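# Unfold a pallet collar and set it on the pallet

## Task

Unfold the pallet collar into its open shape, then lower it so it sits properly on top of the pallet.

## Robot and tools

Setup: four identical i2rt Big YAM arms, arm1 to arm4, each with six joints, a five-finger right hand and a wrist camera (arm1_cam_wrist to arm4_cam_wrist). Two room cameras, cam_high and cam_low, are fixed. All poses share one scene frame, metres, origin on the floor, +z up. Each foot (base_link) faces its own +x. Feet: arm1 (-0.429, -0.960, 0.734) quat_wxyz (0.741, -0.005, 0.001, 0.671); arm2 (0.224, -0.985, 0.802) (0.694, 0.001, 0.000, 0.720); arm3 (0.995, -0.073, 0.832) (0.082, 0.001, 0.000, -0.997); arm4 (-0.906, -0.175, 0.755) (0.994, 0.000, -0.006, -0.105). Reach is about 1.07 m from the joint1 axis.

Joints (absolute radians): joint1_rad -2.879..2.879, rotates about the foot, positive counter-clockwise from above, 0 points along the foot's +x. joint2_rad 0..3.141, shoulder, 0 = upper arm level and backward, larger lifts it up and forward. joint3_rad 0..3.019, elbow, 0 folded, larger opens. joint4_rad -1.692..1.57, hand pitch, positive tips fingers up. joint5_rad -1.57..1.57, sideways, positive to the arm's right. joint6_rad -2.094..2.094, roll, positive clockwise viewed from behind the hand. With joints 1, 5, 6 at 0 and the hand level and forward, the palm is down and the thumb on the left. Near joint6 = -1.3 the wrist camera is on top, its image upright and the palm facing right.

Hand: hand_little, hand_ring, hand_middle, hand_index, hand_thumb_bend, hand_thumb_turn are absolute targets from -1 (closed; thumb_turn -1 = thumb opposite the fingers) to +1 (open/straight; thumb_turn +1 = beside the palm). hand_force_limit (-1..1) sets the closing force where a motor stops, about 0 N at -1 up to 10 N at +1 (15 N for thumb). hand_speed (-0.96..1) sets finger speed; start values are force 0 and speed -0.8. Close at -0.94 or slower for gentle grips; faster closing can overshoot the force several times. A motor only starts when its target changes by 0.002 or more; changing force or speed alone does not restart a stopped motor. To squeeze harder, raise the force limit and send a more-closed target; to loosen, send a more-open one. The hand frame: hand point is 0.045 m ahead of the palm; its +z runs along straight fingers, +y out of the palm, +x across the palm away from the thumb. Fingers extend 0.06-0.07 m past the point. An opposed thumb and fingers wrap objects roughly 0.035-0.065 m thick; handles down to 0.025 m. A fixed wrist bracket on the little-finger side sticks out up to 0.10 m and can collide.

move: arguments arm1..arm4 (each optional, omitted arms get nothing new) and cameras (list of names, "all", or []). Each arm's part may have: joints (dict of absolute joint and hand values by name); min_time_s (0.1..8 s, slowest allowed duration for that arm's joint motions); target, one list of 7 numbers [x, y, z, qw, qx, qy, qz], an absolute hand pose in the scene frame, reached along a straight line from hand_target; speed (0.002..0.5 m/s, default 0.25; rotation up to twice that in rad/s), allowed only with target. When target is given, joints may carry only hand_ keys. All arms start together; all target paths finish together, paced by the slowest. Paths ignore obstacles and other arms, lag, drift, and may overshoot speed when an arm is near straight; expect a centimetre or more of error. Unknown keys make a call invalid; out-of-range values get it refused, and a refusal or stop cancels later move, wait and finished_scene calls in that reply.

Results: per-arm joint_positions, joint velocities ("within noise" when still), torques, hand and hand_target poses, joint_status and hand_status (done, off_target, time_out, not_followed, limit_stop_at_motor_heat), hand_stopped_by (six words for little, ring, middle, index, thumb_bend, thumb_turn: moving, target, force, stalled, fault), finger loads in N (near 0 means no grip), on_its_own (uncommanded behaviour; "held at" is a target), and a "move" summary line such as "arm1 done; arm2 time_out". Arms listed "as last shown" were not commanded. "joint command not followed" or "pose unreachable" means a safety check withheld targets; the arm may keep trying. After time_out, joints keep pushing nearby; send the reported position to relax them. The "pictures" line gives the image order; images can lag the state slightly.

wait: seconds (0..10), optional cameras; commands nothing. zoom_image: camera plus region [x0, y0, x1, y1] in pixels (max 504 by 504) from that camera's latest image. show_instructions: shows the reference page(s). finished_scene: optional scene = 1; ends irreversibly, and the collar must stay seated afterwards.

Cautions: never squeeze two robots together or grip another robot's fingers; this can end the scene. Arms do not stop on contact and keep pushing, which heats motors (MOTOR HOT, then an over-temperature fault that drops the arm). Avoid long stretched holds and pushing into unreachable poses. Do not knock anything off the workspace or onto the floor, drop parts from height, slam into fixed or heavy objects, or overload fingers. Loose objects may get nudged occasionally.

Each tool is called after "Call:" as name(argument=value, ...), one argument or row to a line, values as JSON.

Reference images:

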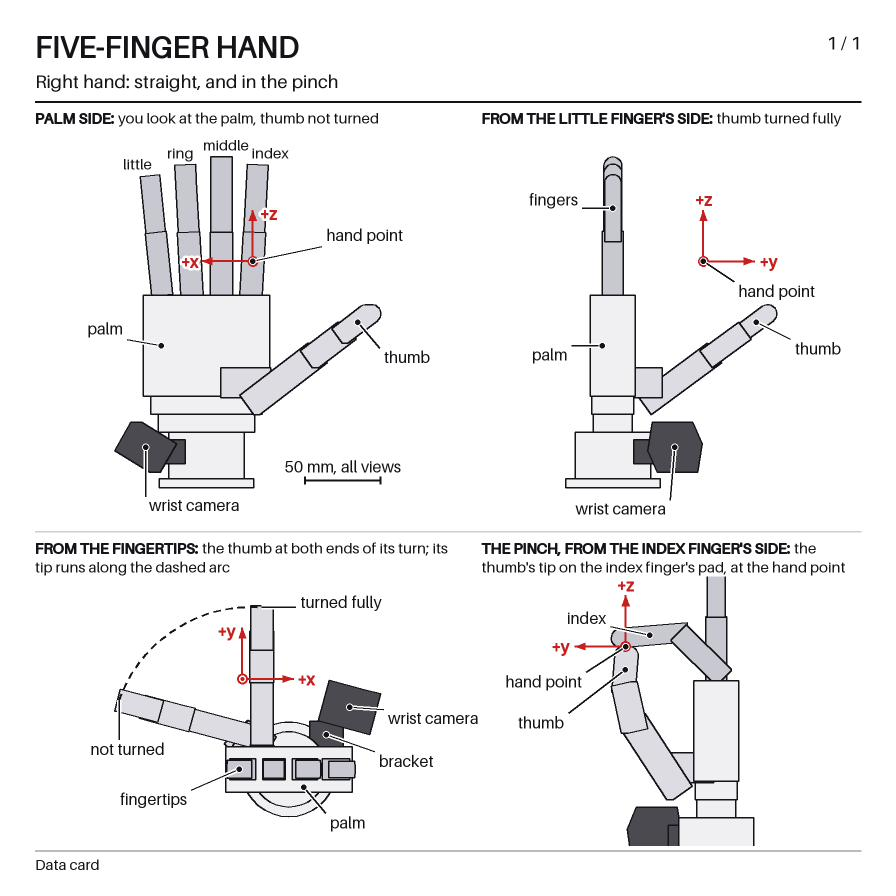

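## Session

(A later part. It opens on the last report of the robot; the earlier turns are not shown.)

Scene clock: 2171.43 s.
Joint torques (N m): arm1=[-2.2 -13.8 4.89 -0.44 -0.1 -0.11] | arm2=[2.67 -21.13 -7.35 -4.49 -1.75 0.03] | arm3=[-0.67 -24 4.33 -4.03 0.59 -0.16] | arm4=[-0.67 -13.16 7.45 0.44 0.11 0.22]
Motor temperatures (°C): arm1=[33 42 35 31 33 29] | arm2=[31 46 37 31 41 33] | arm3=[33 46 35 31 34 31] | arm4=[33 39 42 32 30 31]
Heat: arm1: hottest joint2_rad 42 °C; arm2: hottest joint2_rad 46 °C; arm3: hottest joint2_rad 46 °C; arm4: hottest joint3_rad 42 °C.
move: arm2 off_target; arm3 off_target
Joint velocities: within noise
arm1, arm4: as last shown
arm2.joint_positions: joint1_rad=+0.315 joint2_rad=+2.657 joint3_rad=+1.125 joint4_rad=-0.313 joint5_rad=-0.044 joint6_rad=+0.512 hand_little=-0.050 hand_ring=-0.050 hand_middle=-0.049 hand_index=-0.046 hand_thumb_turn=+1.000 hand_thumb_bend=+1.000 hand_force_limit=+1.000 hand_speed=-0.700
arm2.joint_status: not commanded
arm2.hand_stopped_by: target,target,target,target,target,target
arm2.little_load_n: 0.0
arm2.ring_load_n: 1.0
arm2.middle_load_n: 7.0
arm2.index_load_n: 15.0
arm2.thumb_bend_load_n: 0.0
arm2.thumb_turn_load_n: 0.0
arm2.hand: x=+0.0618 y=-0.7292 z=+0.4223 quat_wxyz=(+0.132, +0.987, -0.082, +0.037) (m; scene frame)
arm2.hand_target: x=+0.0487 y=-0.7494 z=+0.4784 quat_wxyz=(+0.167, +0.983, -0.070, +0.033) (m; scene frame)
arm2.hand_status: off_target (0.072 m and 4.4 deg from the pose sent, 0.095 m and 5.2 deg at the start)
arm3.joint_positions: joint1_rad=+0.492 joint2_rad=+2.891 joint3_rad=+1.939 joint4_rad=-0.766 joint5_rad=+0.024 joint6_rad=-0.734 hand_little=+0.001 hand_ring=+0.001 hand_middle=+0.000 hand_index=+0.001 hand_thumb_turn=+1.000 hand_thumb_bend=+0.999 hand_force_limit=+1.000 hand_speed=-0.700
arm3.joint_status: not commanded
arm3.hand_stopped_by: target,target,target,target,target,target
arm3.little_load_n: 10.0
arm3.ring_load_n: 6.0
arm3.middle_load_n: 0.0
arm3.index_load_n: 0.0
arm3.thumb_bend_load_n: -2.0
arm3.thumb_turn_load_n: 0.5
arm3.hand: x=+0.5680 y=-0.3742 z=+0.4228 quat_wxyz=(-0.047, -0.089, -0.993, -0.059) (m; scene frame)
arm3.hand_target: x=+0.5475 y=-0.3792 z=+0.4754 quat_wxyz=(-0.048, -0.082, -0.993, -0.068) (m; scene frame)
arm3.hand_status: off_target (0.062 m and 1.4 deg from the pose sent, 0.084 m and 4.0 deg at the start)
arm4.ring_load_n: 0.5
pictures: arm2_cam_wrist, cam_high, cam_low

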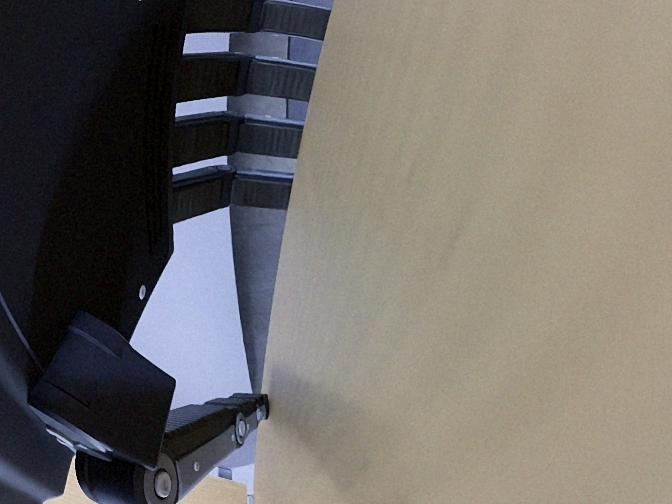

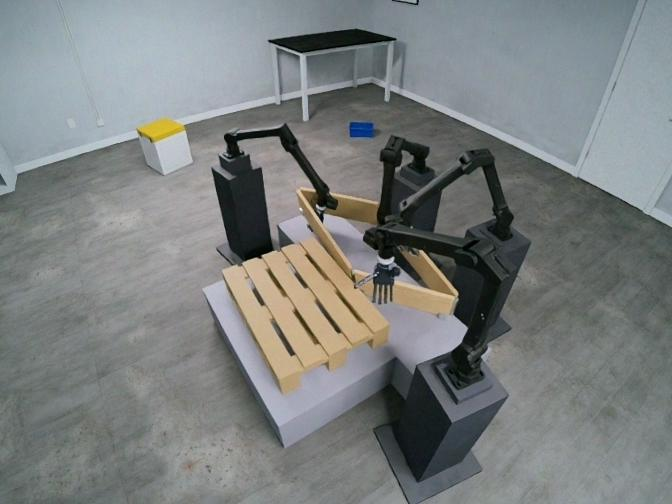

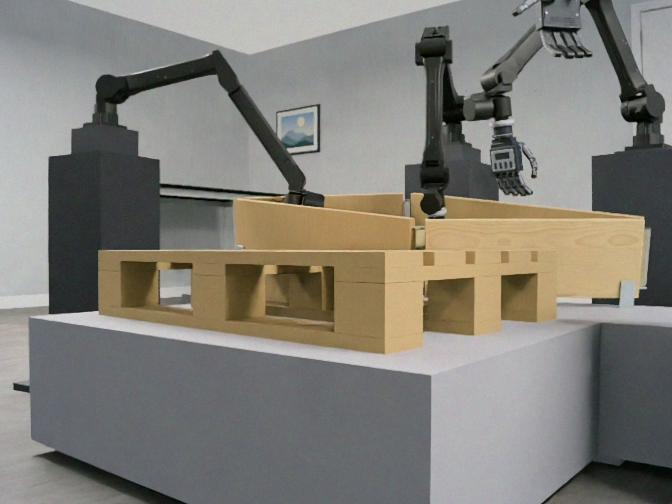

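Call:
move(
  arm1={"target": [-0.300, -0.580, 0.720, 0.083, 0.9483, 0.3053, 0.0267], "speed": 0.25},
  cameras=[],
)

Call:
move(
  arm1={"target": [-0.4427, -0.4950, 0.620, 0.083, 0.9483, 0.3053, 0.0267], "speed": 0.25, "joints": {"hand_little": 0.28, "hand_ring": 0.28, "hand_middle": 0.28, "hand_index": 0.28}},
  cameras=["arm1_cam_wrist", "cam_high"],
)

Scene clock: 2198.77 s.
Joint torques (N m): arm1=[-0.91 -13.22 5.23 -0.42 0.33 -0.11] | arm2=[2.78 -21.07 -7.34 -4.46 -1.75 0.03] | arm3=[-0.73 -23.41 4.56 -3.85 0.53 -0.22] | arm4=[-0.56 -13.16 7.49 0.42 0.11 0.23]
Motor temperatures (°C): arm1=[33 42 35 31 33 29] | arm2=[31 47 37 31 41 33] | arm3=[33 45 35 31 33 31] | arm4=[33 38 42 32 30 31]
Heat: arm1: hottest joint2_rad 42 °C; arm2: hottest joint2_rad 47 °C; arm3: hottest joint2_rad 45 °C; arm4: hottest joint3_rad 42 °C.
move: arm1 done
Joint velocities: within noise
arm1.joint_positions: joint1_rad=-0.114 joint2_rad=+1.857 joint3_rad=+1.181 joint4_rad=-1.013 joint5_rad=+0.118 joint6_rad=-0.813 hand_little=+0.320 hand_ring=+0.320 hand_middle=+0.320 hand_index=+0.320 hand_thumb_turn=+1.000 hand_thumb_bend=-0.100 hand_force_limit=+1.000 hand_speed=-0.300
arm1.joint_status: not commanded
arm1.hand_stopped_by: target,target,target,target,target,target
arm1.little_load_n: 0.0
arm1.ring_load_n: 0.0
arm1.middle_load_n: 0.0
arm1.index_load_n: 0.0
arm1.thumb_bend_load_n: 0.0
arm1.thumb_turn_load_n: 0.0
arm1.hand: x=-0.2999 y=-0.5810 z=+0.7125 quat_wxyz=(+0.086, +0.950, +0.298, +0.024) (m; scene frame)
arm1.hand_target: x=-0.2991 y=-0.5811 z=+0.7198 quat_wxyz=(+0.084, +0.948, +0.305, +0.027) (m; scene frame)
arm1.hand_status: done (0.008 m and 1.0 deg from the pose sent, 0.128 m and 46.3 deg at the start)
arm2, arm3, arm4: as last shown
arm4.ring_load_n: 0.0
pictures: none
No camera images: "cameras" was empty.

Scene clock: 2200.33 s.
Joint torques (N m): arm1=[-0.56 -13.68 6.79 0.06 -0.01 0.14] | arm2=[2.67 -21.07 -7.34 -4.46 -1.76 0.03] | arm3=[0.09 -23.18 4.48 -3.89 0.64 -0.18] | arm4=[-0.62 -13.04 7.49 0.4 0.11 0.22]
Motor temperatures (°C): arm1=[33 42 35 31 33 29] | arm2=[31 47 37 31 41 33] | arm3=[33 45 35 31 33 31] | arm4=[33 38 42 32 30 31]
Heat: arm1: hottest joint2_rad 42 °C; arm2: hottest joint2_rad 47 °C; arm3: hottest joint2_rad 45 °C; arm4: hottest joint3_rad 42 °C.
move: arm1 off_target
Joint velocities: within noise
arm1.joint_positions: joint1_rad=+0.172 joint2_rad=+2.154 joint3_rad=+1.381 joint4_rad=-0.961 joint5_rad=+0.091 joint6_rad=-0.560 hand_little=+0.280 hand_ring=+0.280 hand_middle=+0.280 hand_index=+0.280 hand_thumb_turn=+1.000 hand_thumb_bend=-0.100 hand_force_limit=+1.000 hand_speed=-0.300
arm1.joint_status: all done
arm1.hand_stopped_by: target,target,target,target,target,target
arm1.little_load_n: 0.0
arm1.ring_load_n: 0.0
arm1.middle_load_n: 0.0
arm1.index_load_n: 0.0
arm1.thumb_bend_load_n: 0.0
arm1.thumb_turn_load_n: 0.0
arm1.hand: x=-0.4368 y=-0.5098 z=+0.6200 quat_wxyz=(+0.096, +0.945, +0.313, +0.025) (m; scene frame)
arm1.hand_target: x=-0.4380 y=-0.4960 z=+0.6202 quat_wxyz=(+0.084, +0.948, +0.305, +0.027) (m; scene frame)
arm1.hand_status: off_target (0.016 m and 1.8 deg from the pose sent, 0.191 m and 1.0 deg at the start)
arm2, arm3: as last shown
arm2.little_load_n: 0.5
arm4.joint_positions: joint1_rad=+0.293 joint2_rad=+1.597 joint3_rad=+1.202 joint4_rad=-1.194 joint5_rad=-0.004 joint6_rad=+0.781 hand_little=+0.320 hand_ring=+0.320 hand_middle=+0.320 hand_index=+0.320 hand_thumb_turn=+1.000 hand_thumb_bend=+1.000 hand_force_limit=+0.950 hand_speed=+0.200
arm4.joint_status: not commanded
arm4.hand_stopped_by: target,target,target,target,target,target
arm4.little_load_n: 0.5
arm4.ring_load_n: 0.0
arm4.middle_load_n: 0.0
arm4.index_load_n: 0.5
arm4.thumb_bend_load_n: 0.0
arm4.thumb_turn_load_n: 0.0
arm4.hand: x=-0.4873 y=-0.0751 z=+0.8526 quat_wxyz=(+0.003, +0.422, -0.907, -0.001) (m; scene frame)
arm4.hand_target: x=-0.4848 y=-0.0739 z=+0.8557 quat_wxyz=(-0.007, +0.417, -0.909, +0.004) (m; scene frame)
arm4.hand_status: not commanded
pictures: arm1_cam_wrist, cam_high

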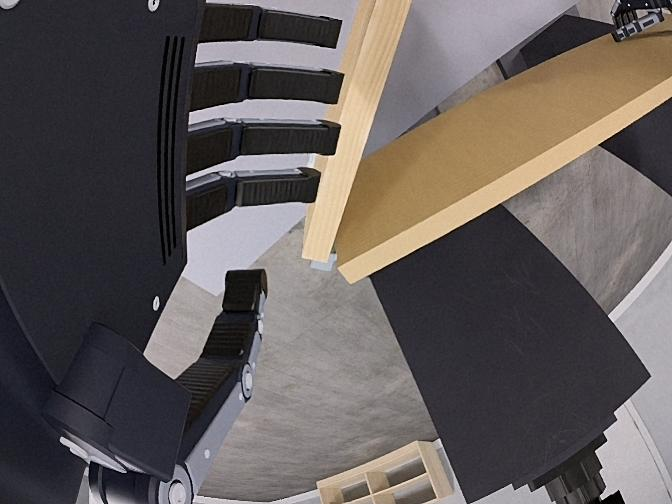

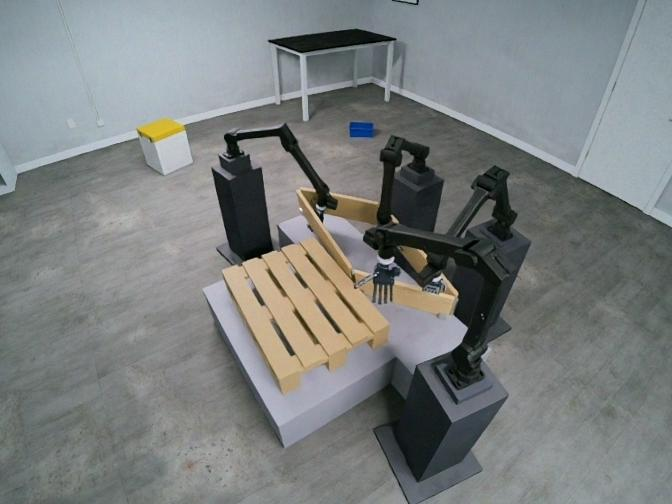

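Call:
move(
  arm1={"target": [-0.4110, -0.4500, 0.560, 0.083, 0.9483, 0.3053, 0.0267], "speed": 0.2},
  cameras=[],
)

Call:
move(
  arm1={"target": [-0.4110, -0.4500, 0.410, 0.083, 0.9483, 0.3053, 0.0267], "speed": 0.15},
  cameras=["arm1_cam_wrist"],
)

Scene clock: 2207.73 s.
Joint torques (N m): arm1=[-1.73 -15.85 6.68 0.08 0.18 -0.14] | arm2=[2.78 -21.07 -7.32 -4.46 -1.75 0.03] | arm3=[-0.26 -23.77 4.33 -3.82 0.56 -0.2] | arm4=[-0.56 -13.1 7.47 0.43 0.11 0.22]
Motor temperatures (°C): arm1=[33 42 35 31 33 29] | arm2=[31 47 37 31 41 33] | arm3=[33 45 34 31 33 31] | arm4=[33 38 42 32 30 31]
Heat: arm1: hottest joint2_rad 42 °C; arm2: hottest joint2_rad 47 °C; arm3: hottest joint2_rad 45 °C; arm4: hottest joint3_rad 42 °C.
move: arm1 off_target
Joint velocities: within noise
arm1.joint_positions: joint1_rad=+0.129 joint2_rad=+2.354 joint3_rad=+1.559 joint4_rad=-0.941 joint5_rad=+0.091 joint6_rad=-0.577 hand_little=+0.280 hand_ring=+0.280 hand_middle=+0.280 hand_index=+0.280 hand_thumb_turn=+1.000 hand_thumb_bend=-0.100 hand_force_limit=+1.000 hand_speed=-0.300
arm1.joint_status: not commanded
arm1.hand_stopped_by: target,target,target,target,target,target
arm1.little_load_n: 0.0
arm1.ring_load_n: 0.0
arm1.middle_load_n: 0.0
arm1.index_load_n: 0.0
arm1.thumb_bend_load_n: 0.0
arm1.thumb_turn_load_n: 0.0
arm1.hand: x=-0.4172 y=-0.4665 z=+0.5560 quat_wxyz=(+0.097, +0.949, +0.301, +0.022) (m; scene frame)
arm1.hand_target: x=-0.4157 y=-0.4511 z=+0.5595 quat_wxyz=(+0.083, +0.948, +0.306, +0.027) (m; scene frame)
arm1.hand_status: off_target (0.018 m and 1.8 deg from the pose sent, 0.089 m and 1.8 deg at the start)
arm2, arm3, arm4: as last shown
arm2.little_load_n: 0.0
arm2.ring_load_n: 1.5
arm3.middle_load_n: 0.5
arm4.little_load_n: 0.0
arm4.index_load_n: 0.0
pictures: none
No camera images: "cameras" was empty.

Scene clock: 2209.43 s.
Joint torques (N m): arm1=[-1.9 -15.91 5.57 0.27 0.21 -0.11] | arm2=[2.67 -21.01 -7.32 -4.48 -1.76 0.03] | arm3=[-0.56 -23.94 4.27 -3.75 0.63 -0.24] | arm4=[-0.62 -13.04 7.49 0.46 0.11 0.21]
Motor temperatures (°C): arm1=[33 42 35 31 33 29] | arm2=[31 47 37 31 41 33] | arm3=[33 45 34 31 33 31] | arm4=[33 38 42 32 30 31]
Heat: arm1: hottest joint2_rad 42 °C; arm2: hottest joint2_rad 47 °C; arm3: hottest joint2_rad 45 °C; arm4: hottest joint3_rad 42 °C.
move: arm1 off_target
Joint velocities: within noise
arm1.joint_positions: joint1_rad=+0.126 joint2_rad=+2.653 joint3_rad=+1.694 joint4_rad=-0.769 joint5_rad=+0.091 joint6_rad=-0.582 hand_little=+0.280 hand_ring=+0.280 hand_middle=+0.280 hand_index=+0.280 hand_thumb_turn=+1.000 hand_thumb_bend=-0.100 hand_force_limit=+1.000 hand_speed=-0.300
arm1.joint_status: not commanded
arm1.hand_stopped_by: target,target,target,target,target,target
arm1.little_load_n: 0.0
arm1.ring_load_n: 0.0
arm1.middle_load_n: 0.0
arm1.index_load_n: 0.0
arm1.thumb_bend_load_n: 0.0
arm1.thumb_turn_load_n: 0.0
arm1.hand: x=-0.4147 y=-0.4631 z=+0.4124 quat_wxyz=(+0.093, +0.949, +0.301, +0.023) (m; scene frame)
arm1.hand_target: x=-0.4095 y=-0.4512 z=+0.4104 quat_wxyz=(+0.083, +0.949, +0.304, +0.027) (m; scene frame)
arm1.hand_status: off_target (0.014 m and 1.3 deg from the pose sent, 0.147 m and 1.8 deg at the start)
arm2, arm3, arm4: as last shown
arm2.little_load_n: 0.5
arm2.ring_load_n: 1.0
arm3.thumb_bend_load_n: -2.5
arm4.index_load_n: 0.5
arm4.thumb_bend_load_n: -0.5
pictures: arm1_cam_wrist

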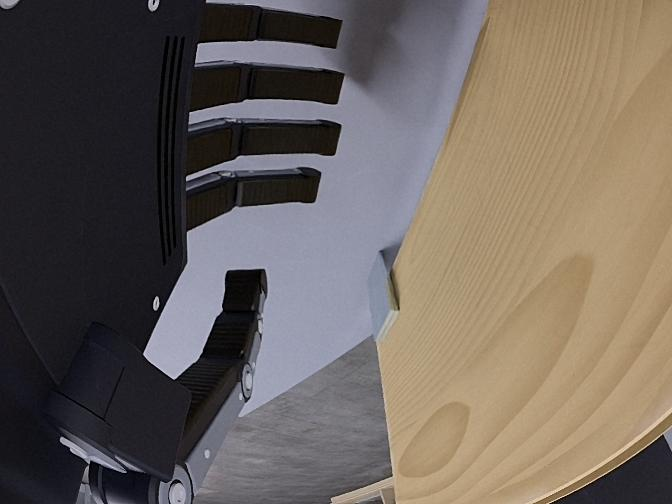

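Call:
move(
  arm1={"target": [-0.4080, -0.4540, 0.377, 0.083, 0.9483, 0.3053, 0.0267], "speed": 0.12},
  cameras=[],
)

Call:
move(
  arm1={"target": [-0.3760, -0.5000, 0.377, 0.083, 0.9483, 0.3053, 0.0267], "speed": 0.08},
  cameras=["arm1_cam_wrist"],
)

Scene clock: 2215.93 s.
Joint torques (N m): arm1=[-2.02 -15.97 5.37 0.29 0.23 -0.12] | arm2=[2.67 -21.13 -7.31 -4.49 -1.76 0.03] | arm3=[-0.03 -23.71 4.55 -3.93 0.57 -0.17] | arm4=[-0.56 -13.22 7.49 0.4 0.11 0.23]
Motor temperatures (°C): arm1=[33 42 35 31 33 29] | arm2=[31 47 37 31 41 33] | arm3=[33 45 34 31 33 31] | arm4=[33 38 42 32 30 31]
Heat: arm1: hottest joint2_rad 42 °C; arm2: hottest joint2_rad 47 °C; arm3: hottest joint2_rad 45 °C; arm4: hottest joint3_rad 42 °C.
move: arm1 off_target
Joint velocities: within noise
arm1.joint_positions: joint1_rad=+0.129 joint2_rad=+2.722 joint3_rad=+1.732 joint4_rad=-0.739 joint5_rad=+0.091 joint6_rad=-0.586 hand_little=+0.280 hand_ring=+0.280 hand_middle=+0.280 hand_index=+0.280 hand_thumb_turn=+1.000 hand_thumb_bend=-0.100 hand_force_limit=+1.000 hand_speed=-0.300
arm1.joint_status: not commanded
arm1.hand_stopped_by: target,target,target,target,target,target
arm1.little_load_n: 0.0
arm1.ring_load_n: 0.0
arm1.middle_load_n: 0.5
arm1.index_load_n: 0.5
arm1.thumb_bend_load_n: 0.0
arm1.thumb_turn_load_n: 0.0
arm1.hand: x=-0.4157 y=-0.4657 z=+0.3804 quat_wxyz=(+0.093, +0.947, +0.305, +0.023) (m; scene frame)
arm1.hand_target: x=-0.4096 y=-0.4551 z=+0.3771 quat_wxyz=(+0.084, +0.948, +0.307, +0.027) (m; scene frame)
arm1.hand_status: off_target (0.014 m and 1.3 deg from the pose sent, 0.037 m and 1.3 deg at the start)
arm2, arm3, arm4: as last shown
arm2.little_load_n: 0.0
arm2.thumb_bend_load_n: -0.5
arm3.middle_load_n: 0.0
arm3.thumb_bend_load_n: -2.0
arm4.ring_load_n: 0.5
arm4.index_load_n: 0.0
arm4.thumb_bend_load_n: 0.0
pictures: none
No camera images: "cameras" was empty.

Scene clock: 2217.27 s.
Joint torques (N m): arm1=[-1.73 -17.14 2.95 0.31 0.25 -0.12] | arm2=[2.67 -21.07 -7.35 -4.48 -1.75 0.03] | arm3=[-0.21 -24.23 4.52 -4.01 0.51 -0.14] | arm4=[-0.5 -13.16 7.47 0.46 0.12 0.22]
Motor temperatures (°C): arm1=[33 42 35 31 33 29] | arm2=[31 47 37 31 41 33] | arm3=[33 45 34 31 33 31] | arm4=[33 38 42 32 30 31]
Heat: arm1: hottest joint2_rad 42 °C; arm2: hottest joint2_rad 47 °C; arm3: hottest joint2_rad 45 °C; arm4: hottest joint3_rad 42 °C.
move: arm1 off_target
Joint velocities: within noise
arm1.joint_positions: joint1_rad=+0.063 joint2_rad=+2.691 joint3_rad=+1.575 joint4_rad=-0.613 joint5_rad=+0.097 joint6_rad=-0.643 hand_little=+0.280 hand_ring=+0.280 hand_middle=+0.280 hand_index=+0.280 hand_thumb_turn=+1.000 hand_thumb_bend=-0.100 hand_force_limit=+1.000 hand_speed=-0.300
arm1.joint_status: not commanded
arm1.hand_stopped_by: target,target,target,target,target,target
arm1.little_load_n: 0.0
arm1.ring_load_n: 0.0
arm1.middle_load_n: 0.0
arm1.index_load_n: 0.0
arm1.thumb_bend_load_n: -0.5
arm1.thumb_turn_load_n: 0.0
arm1.hand: x=-0.3795 y=-0.5119 z=+0.3691 quat_wxyz=(+0.096, +0.949, +0.301, +0.021) (m; scene frame)
arm1.hand_target: x=-0.3755 y=-0.4988 z=+0.3781 quat_wxyz=(+0.082, +0.949, +0.305, +0.027) (m; scene frame)
arm1.hand_status: off_target (0.015 m and 1.7 deg from the pose sent, 0.053 m and 1.3 deg at the start)
arm2, arm3, arm4: as last shown
arm2.thumb_bend_load_n: 0.0
arm4.ring_load_n: 0.0
pictures: arm1_cam_wrist

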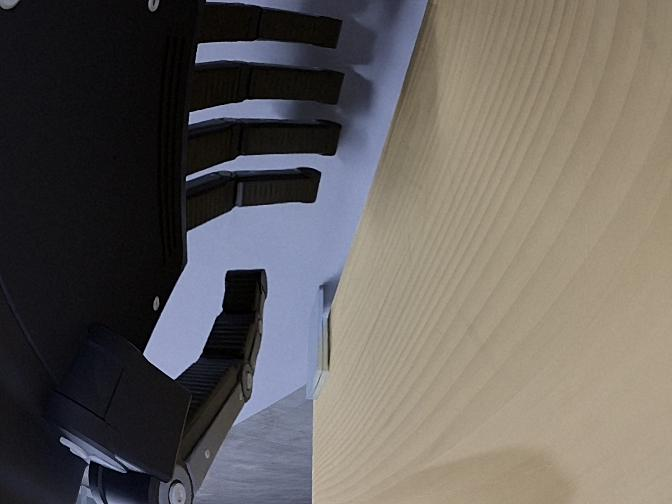

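Call:
move(
  arm1={"target": [-0.3600, -0.5300, 0.380, 0.0845, 0.9655, 0.2453, 0.0215], "speed": 0.08},
  cameras=["arm1_cam_wrist"],
)

Scene clock: 2232.07 s.
Joint torques (N m): arm1=[-3.49 -16.79 1.96 0.03 0.07 0.29] | arm2=[2.73 -20.95 -6.83 -4.52 -2.02 0.02] | arm3=[-0.03 -24.47 4.62 -3.89 0.57 -0.16] | arm4=[-0.44 -13.16 7.5 0.44 0.11 0.22]
Motor temperatures (°C): arm1=[33 43 34 31 33 29] | arm2=[31 47 37 31 41 33] | arm3=[33 46 34 31 33 31] | arm4=[33 38 42 32 30 31]
Heat: arm1: hottest joint2_rad 43 °C; arm2: hottest joint2_rad 47 °C; arm3: hottest joint2_rad 46 °C; arm4: hottest joint3_rad 42 °C.
move: arm1 off_target
Joint velocities: within noise
arm1.joint_positions: joint1_rad=+0.032 joint2_rad=+2.659 joint3_rad=+1.493 joint4_rad=-0.555 joint5_rad=+0.092 joint6_rad=-0.616 hand_little=+0.280 hand_ring=+0.280 hand_middle=+0.280 hand_index=+0.280 hand_thumb_turn=+1.000 hand_thumb_bend=-0.100 hand_force_limit=+1.000 hand_speed=-0.300
arm1.joint_status: not commanded
arm1.hand_stopped_by: target,target,target,target,target,target
arm1.little_load_n: 0.0
arm1.ring_load_n: 0.0
arm1.middle_load_n: 0.0
arm1.index_load_n: 0.0
arm1.thumb_bend_load_n: 0.0
arm1.thumb_turn_load_n: 0.0
arm1.hand: x=-0.3698 y=-0.5328 z=+0.3721 quat_wxyz=(+0.091, +0.958, +0.273, +0.020) (m; scene frame)
arm1.hand_target: x=-0.3607 y=-0.5302 z=+0.3796 quat_wxyz=(+0.085, +0.964, +0.250, +0.021) (m; scene frame)
arm1.hand_status: off_target (0.013 m and 3.4 deg from the pose sent, 0.029 m and 6.8 deg at the start)
arm2, arm3, arm4: as last shown
arm2.joint_positions: joint1_rad=+0.315 joint2_rad=+2.657 joint3_rad=+1.118 joint4_rad=-0.313 joint5_rad=-0.036 joint6_rad=+0.514 hand_little=-0.050 hand_ring=-0.050 hand_middle=-0.049 hand_index=-0.046 hand_thumb_turn=+1.000 hand_thumb_bend=+1.000 hand_force_limit=+1.000 hand_speed=-0.700
arm2.little_load_n: 0.5
arm2.ring_load_n: 3.5
arm2.middle_load_n: 7.5
arm2.index_load_n: 13.5
arm2.hand: x=+0.0645 y=-0.7324 z=+0.4224 quat_wxyz=(+0.133, +0.987, -0.083, +0.042) (m; scene frame)
arm2.hand_target: x=+0.0487 y=-0.7492 z=+0.4783 quat_wxyz=(+0.167, +0.983, -0.070, +0.034) (m; scene frame)
arm3.joint_positions: joint1_rad=+0.491 joint2_rad=+2.891 joint3_rad=+1.939 joint4_rad=-0.767 joint5_rad=+0.024 joint6_rad=-0.737 hand_little=+0.001 hand_ring=+0.001 hand_middle=+0.000 hand_index=+0.001 hand_thumb_turn=+1.000 hand_thumb_bend=+0.999 hand_force_limit=+1.000 hand_speed=-0.700
arm3.little_load_n: 9.5
arm3.ring_load_n: 5.5
arm3.thumb_bend_load_n: -1.5
arm3.hand: x=+0.5677 y=-0.3732 z=+0.4230 quat_wxyz=(-0.048, -0.088, -0.993, -0.060) (m; scene frame)
arm3.hand_target: x=+0.5471 y=-0.3784 z=+0.4754 quat_wxyz=(-0.048, -0.082, -0.993, -0.068) (m; scene frame)
arm4.index_load_n: 0.5
pictures: arm1_cam_wrist

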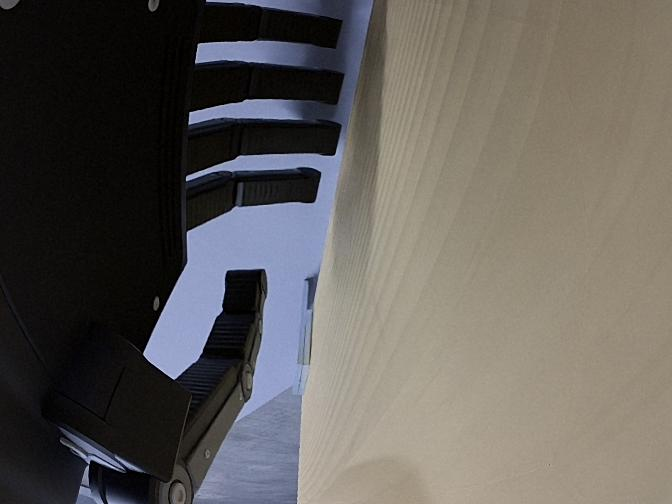

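Call:
move(
  arm1={"target": [-0.3420, -0.5600, 0.383, 0.0845, 0.9655, 0.2453, 0.0215], "speed": 0.06},
  cameras=["arm1_cam_wrist", "cam_high"],
)

Scene clock: 2236.33 s.
Joint torques (N m): arm1=[-5.66 -15.91 1.18 -0.14 0.37 -0.07] | arm2=[2.67 -20.84 -5.56 -4.52 -2.44 0.11] | arm3=[-0.85 -24.64 4.66 -3.38 0.64 0.01] | arm4=[-0.56 -13.16 7.5 0.44 0.11 0.22]
Motor temperatures (°C): arm1=[33 42 34 31 33 29] | arm2=[31 47 37 31 41 33] | arm3=[33 46 34 31 33 31] | arm4=[33 38 42 32 30 31]
Heat: arm1: hottest joint2_rad 42 °C; arm2: hottest joint2_rad 47 °C; arm3: hottest joint2_rad 46 °C; arm4: hottest joint3_rad 42 °C.
move: arm1 off_target
Joint velocities: within noise
arm1.joint_positions: joint1_rad=+0.014 joint2_rad=+2.621 joint3_rad=+1.396 joint4_rad=-0.476 joint5_rad=+0.088 joint6_rad=-0.617 hand_little=+0.280 hand_ring=+0.280 hand_middle=+0.280 hand_index=+0.280 hand_thumb_turn=+1.000 hand_thumb_bend=-0.100 hand_force_limit=+1.000 hand_speed=-0.300
arm1.joint_status: not commanded
arm1.hand_stopped_by: target,target,target,target,target,target
arm1.little_load_n: 0.0
arm1.ring_load_n: 0.0
arm1.middle_load_n: 0.0
arm1.index_load_n: 0.0
arm1.thumb_bend_load_n: 0.0
arm1.thumb_turn_load_n: 0.0
arm1.hand: x=-0.3644 y=-0.5541 z=+0.3759 quat_wxyz=(+0.081, +0.961, +0.264, +0.020) (m; scene frame)
arm1.hand_target: x=-0.3431 y=-0.5598 z=+0.3832 quat_wxyz=(+0.083, +0.966, +0.245, +0.021) (m; scene frame)
arm1.hand_status: off_target (0.024 m and 2.3 deg from the pose sent, 0.040 m and 3.4 deg at the start)
arm2.joint_positions: joint1_rad=+0.315 joint2_rad=+2.657 joint3_rad=+1.102 joint4_rad=-0.313 joint5_rad=-0.025 joint6_rad=+0.497 hand_little=-0.050 hand_ring=-0.049 hand_middle=-0.049 hand_index=-0.046 hand_thumb_turn=+1.000 hand_thumb_bend=+1.000 hand_force_limit=+1.000 hand_speed=-0.700
arm2.joint_status: not commanded
arm2.hand_stopped_by: target,target,target,target,target,target
arm2.little_load_n: 1.5
arm2.ring_load_n: 6.0
arm2.middle_load_n: 8.0
arm2.index_load_n: 11.0
arm2.thumb_bend_load_n: 0.0
arm2.thumb_turn_load_n: 0.0
arm2.hand: x=+0.0710 y=-0.7424 z=+0.4238 quat_wxyz=(+0.139, +0.986, -0.074, +0.049) (m; scene frame)
arm2.hand_target: x=+0.0493 y=-0.7497 z=+0.4785 quat_wxyz=(+0.167, +0.983, -0.067, +0.033) (m; scene frame)
arm2.hand_status: not commanded
arm3.joint_positions: joint1_rad=+0.494 joint2_rad=+2.891 joint3_rad=+1.939 joint4_rad=-0.780 joint5_rad=+0.023 joint6_rad=-0.768 hand_little=+0.001 hand_ring=+0.001 hand_middle=+0.000 hand_index=+0.001 hand_thumb_turn=+1.000 hand_thumb_bend=+1.000 hand_force_limit=+1.000 hand_speed=-0.700
arm3.joint_status: not commanded
arm3.hand_stopped_by: target,target,target,target,target,target
arm3.little_load_n: 6.5
arm3.ring_load_n: 6.0
arm3.middle_load_n: 1.0
arm3.index_load_n: 0.0
arm3.thumb_bend_load_n: -0.5
arm3.thumb_turn_load_n: 0.0
arm3.hand: x=+0.5696 y=-0.3716 z=+0.4242 quat_wxyz=(-0.054, -0.071, -0.994, -0.063) (m; scene frame)
arm3.hand_target: x=+0.5479 y=-0.3794 z=+0.4752 quat_wxyz=(-0.049, -0.077, -0.994, -0.068) (m; scene frame)
arm3.hand_status: not commanded
arm4: as last shown
pictures: arm1_cam_wrist, cam_high

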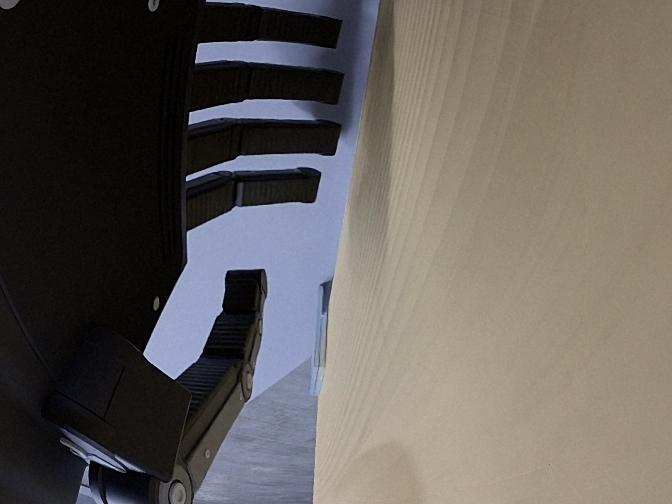

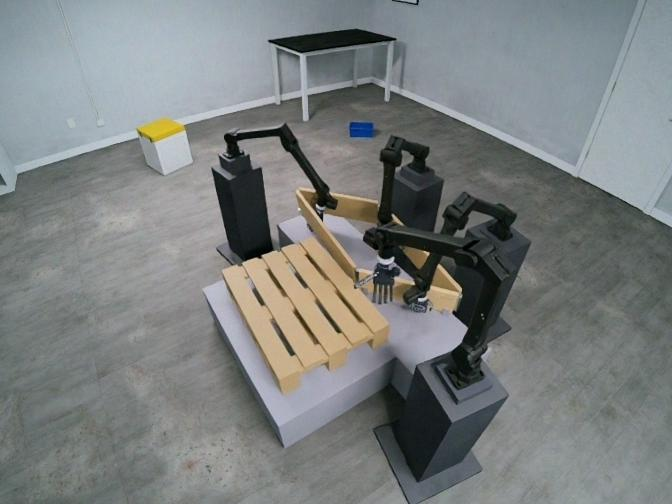

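Call:
move(
  arm1={"target": [-0.3700, -0.5080, 0.390, 0.2015, 0.9480, 0.2408, 0.0512], "speed": 0.12},
  cameras=["arm1_cam_wrist"],
)

Scene clock: 2241.80 s.
Joint torques (N m): arm1=[-0.79 -14.92 5.03 -0.96 0.39 0.16] | arm2=[2.61 -20.84 -5.56 -4.49 -2.44 0.11] | arm3=[-0.21 -24.23 4.53 -3.26 0.59 0.05] | arm4=[-0.62 -12.98 7.47 0.42 0.11 0.22]
Motor temperatures (°C): arm1=[33 42 34 31 33 29] | arm2=[31 47 37 31 42 33] | arm3=[33 46 34 31 33 31] | arm4=[33 38 42 32 30 31]
Heat: arm1: hottest joint2_rad 42 °C; arm2: hottest joint2_rad 47 °C; arm3: hottest joint2_rad 46 °C; arm4: hottest joint3_rad 42 °C.
move: arm1 done
Joint velocities: within noise
arm1.joint_positions: joint1_rad=+0.058 joint2_rad=+2.763 joint3_rad=+1.778 joint4_rad=-0.932 joint5_rad=+0.198 joint6_rad=-0.510 hand_little=+0.280 hand_ring=+0.280 hand_middle=+0.280 hand_index=+0.280 hand_thumb_turn=+1.000 hand_thumb_bend=-0.100 hand_force_limit=+1.000 hand_speed=-0.300
arm1.joint_status: not commanded
arm1.hand_stopped_by: target,target,target,target,target,target
arm1.little_load_n: 0.0
arm1.ring_load_n: 0.0
arm1.middle_load_n: 0.0
arm1.index_load_n: 0.0
arm1.thumb_bend_load_n: 0.0
arm1.thumb_turn_load_n: 0.0
arm1.hand: x=-0.3670 y=-0.5082 z=+0.3940 quat_wxyz=(+0.197, +0.948, +0.244, +0.049) (m; scene frame)
arm1.hand_target: x=-0.3689 y=-0.5087 z=+0.3888 quat_wxyz=(+0.202, +0.948, +0.240, +0.051) (m; scene frame)
arm1.hand_status: done (0.005 m and 0.7 deg from the pose sent, 0.049 m and 14.6 deg at the start)
arm2, arm3, arm4: as last shown
arm2.joint_positions: joint1_rad=+0.317 joint2_rad=+2.657 joint3_rad=+1.102 joint4_rad=-0.314 joint5_rad=-0.025 joint6_rad=+0.497 hand_little=-0.050 hand_ring=-0.049 hand_middle=-0.049 hand_index=-0.046 hand_thumb_turn=+1.000 hand_thumb_bend=+1.000 hand_force_limit=+1.000 hand_speed=-0.700
arm2.little_load_n: 1.0
arm2.ring_load_n: 5.5
arm2.middle_load_n: 7.5
arm2.index_load_n: 11.5
arm2.hand: x=+0.0708 y=-0.7430 z=+0.4239 quat_wxyz=(+0.140, +0.986, -0.073, +0.050) (m; scene frame)
arm2.hand_target: x=+0.0493 y=-0.7499 z=+0.4785 quat_wxyz=(+0.167, +0.983, -0.067, +0.033) (m; scene frame)
arm3.little_load_n: 7.0
arm3.thumb_bend_load_n: 0.5
arm3.hand_target: x=+0.5482 y=-0.3792 z=+0.4749 quat_wxyz=(-0.049, -0.077, -0.994, -0.068) (m; scene frame)
pictures: arm1_cam_wrist

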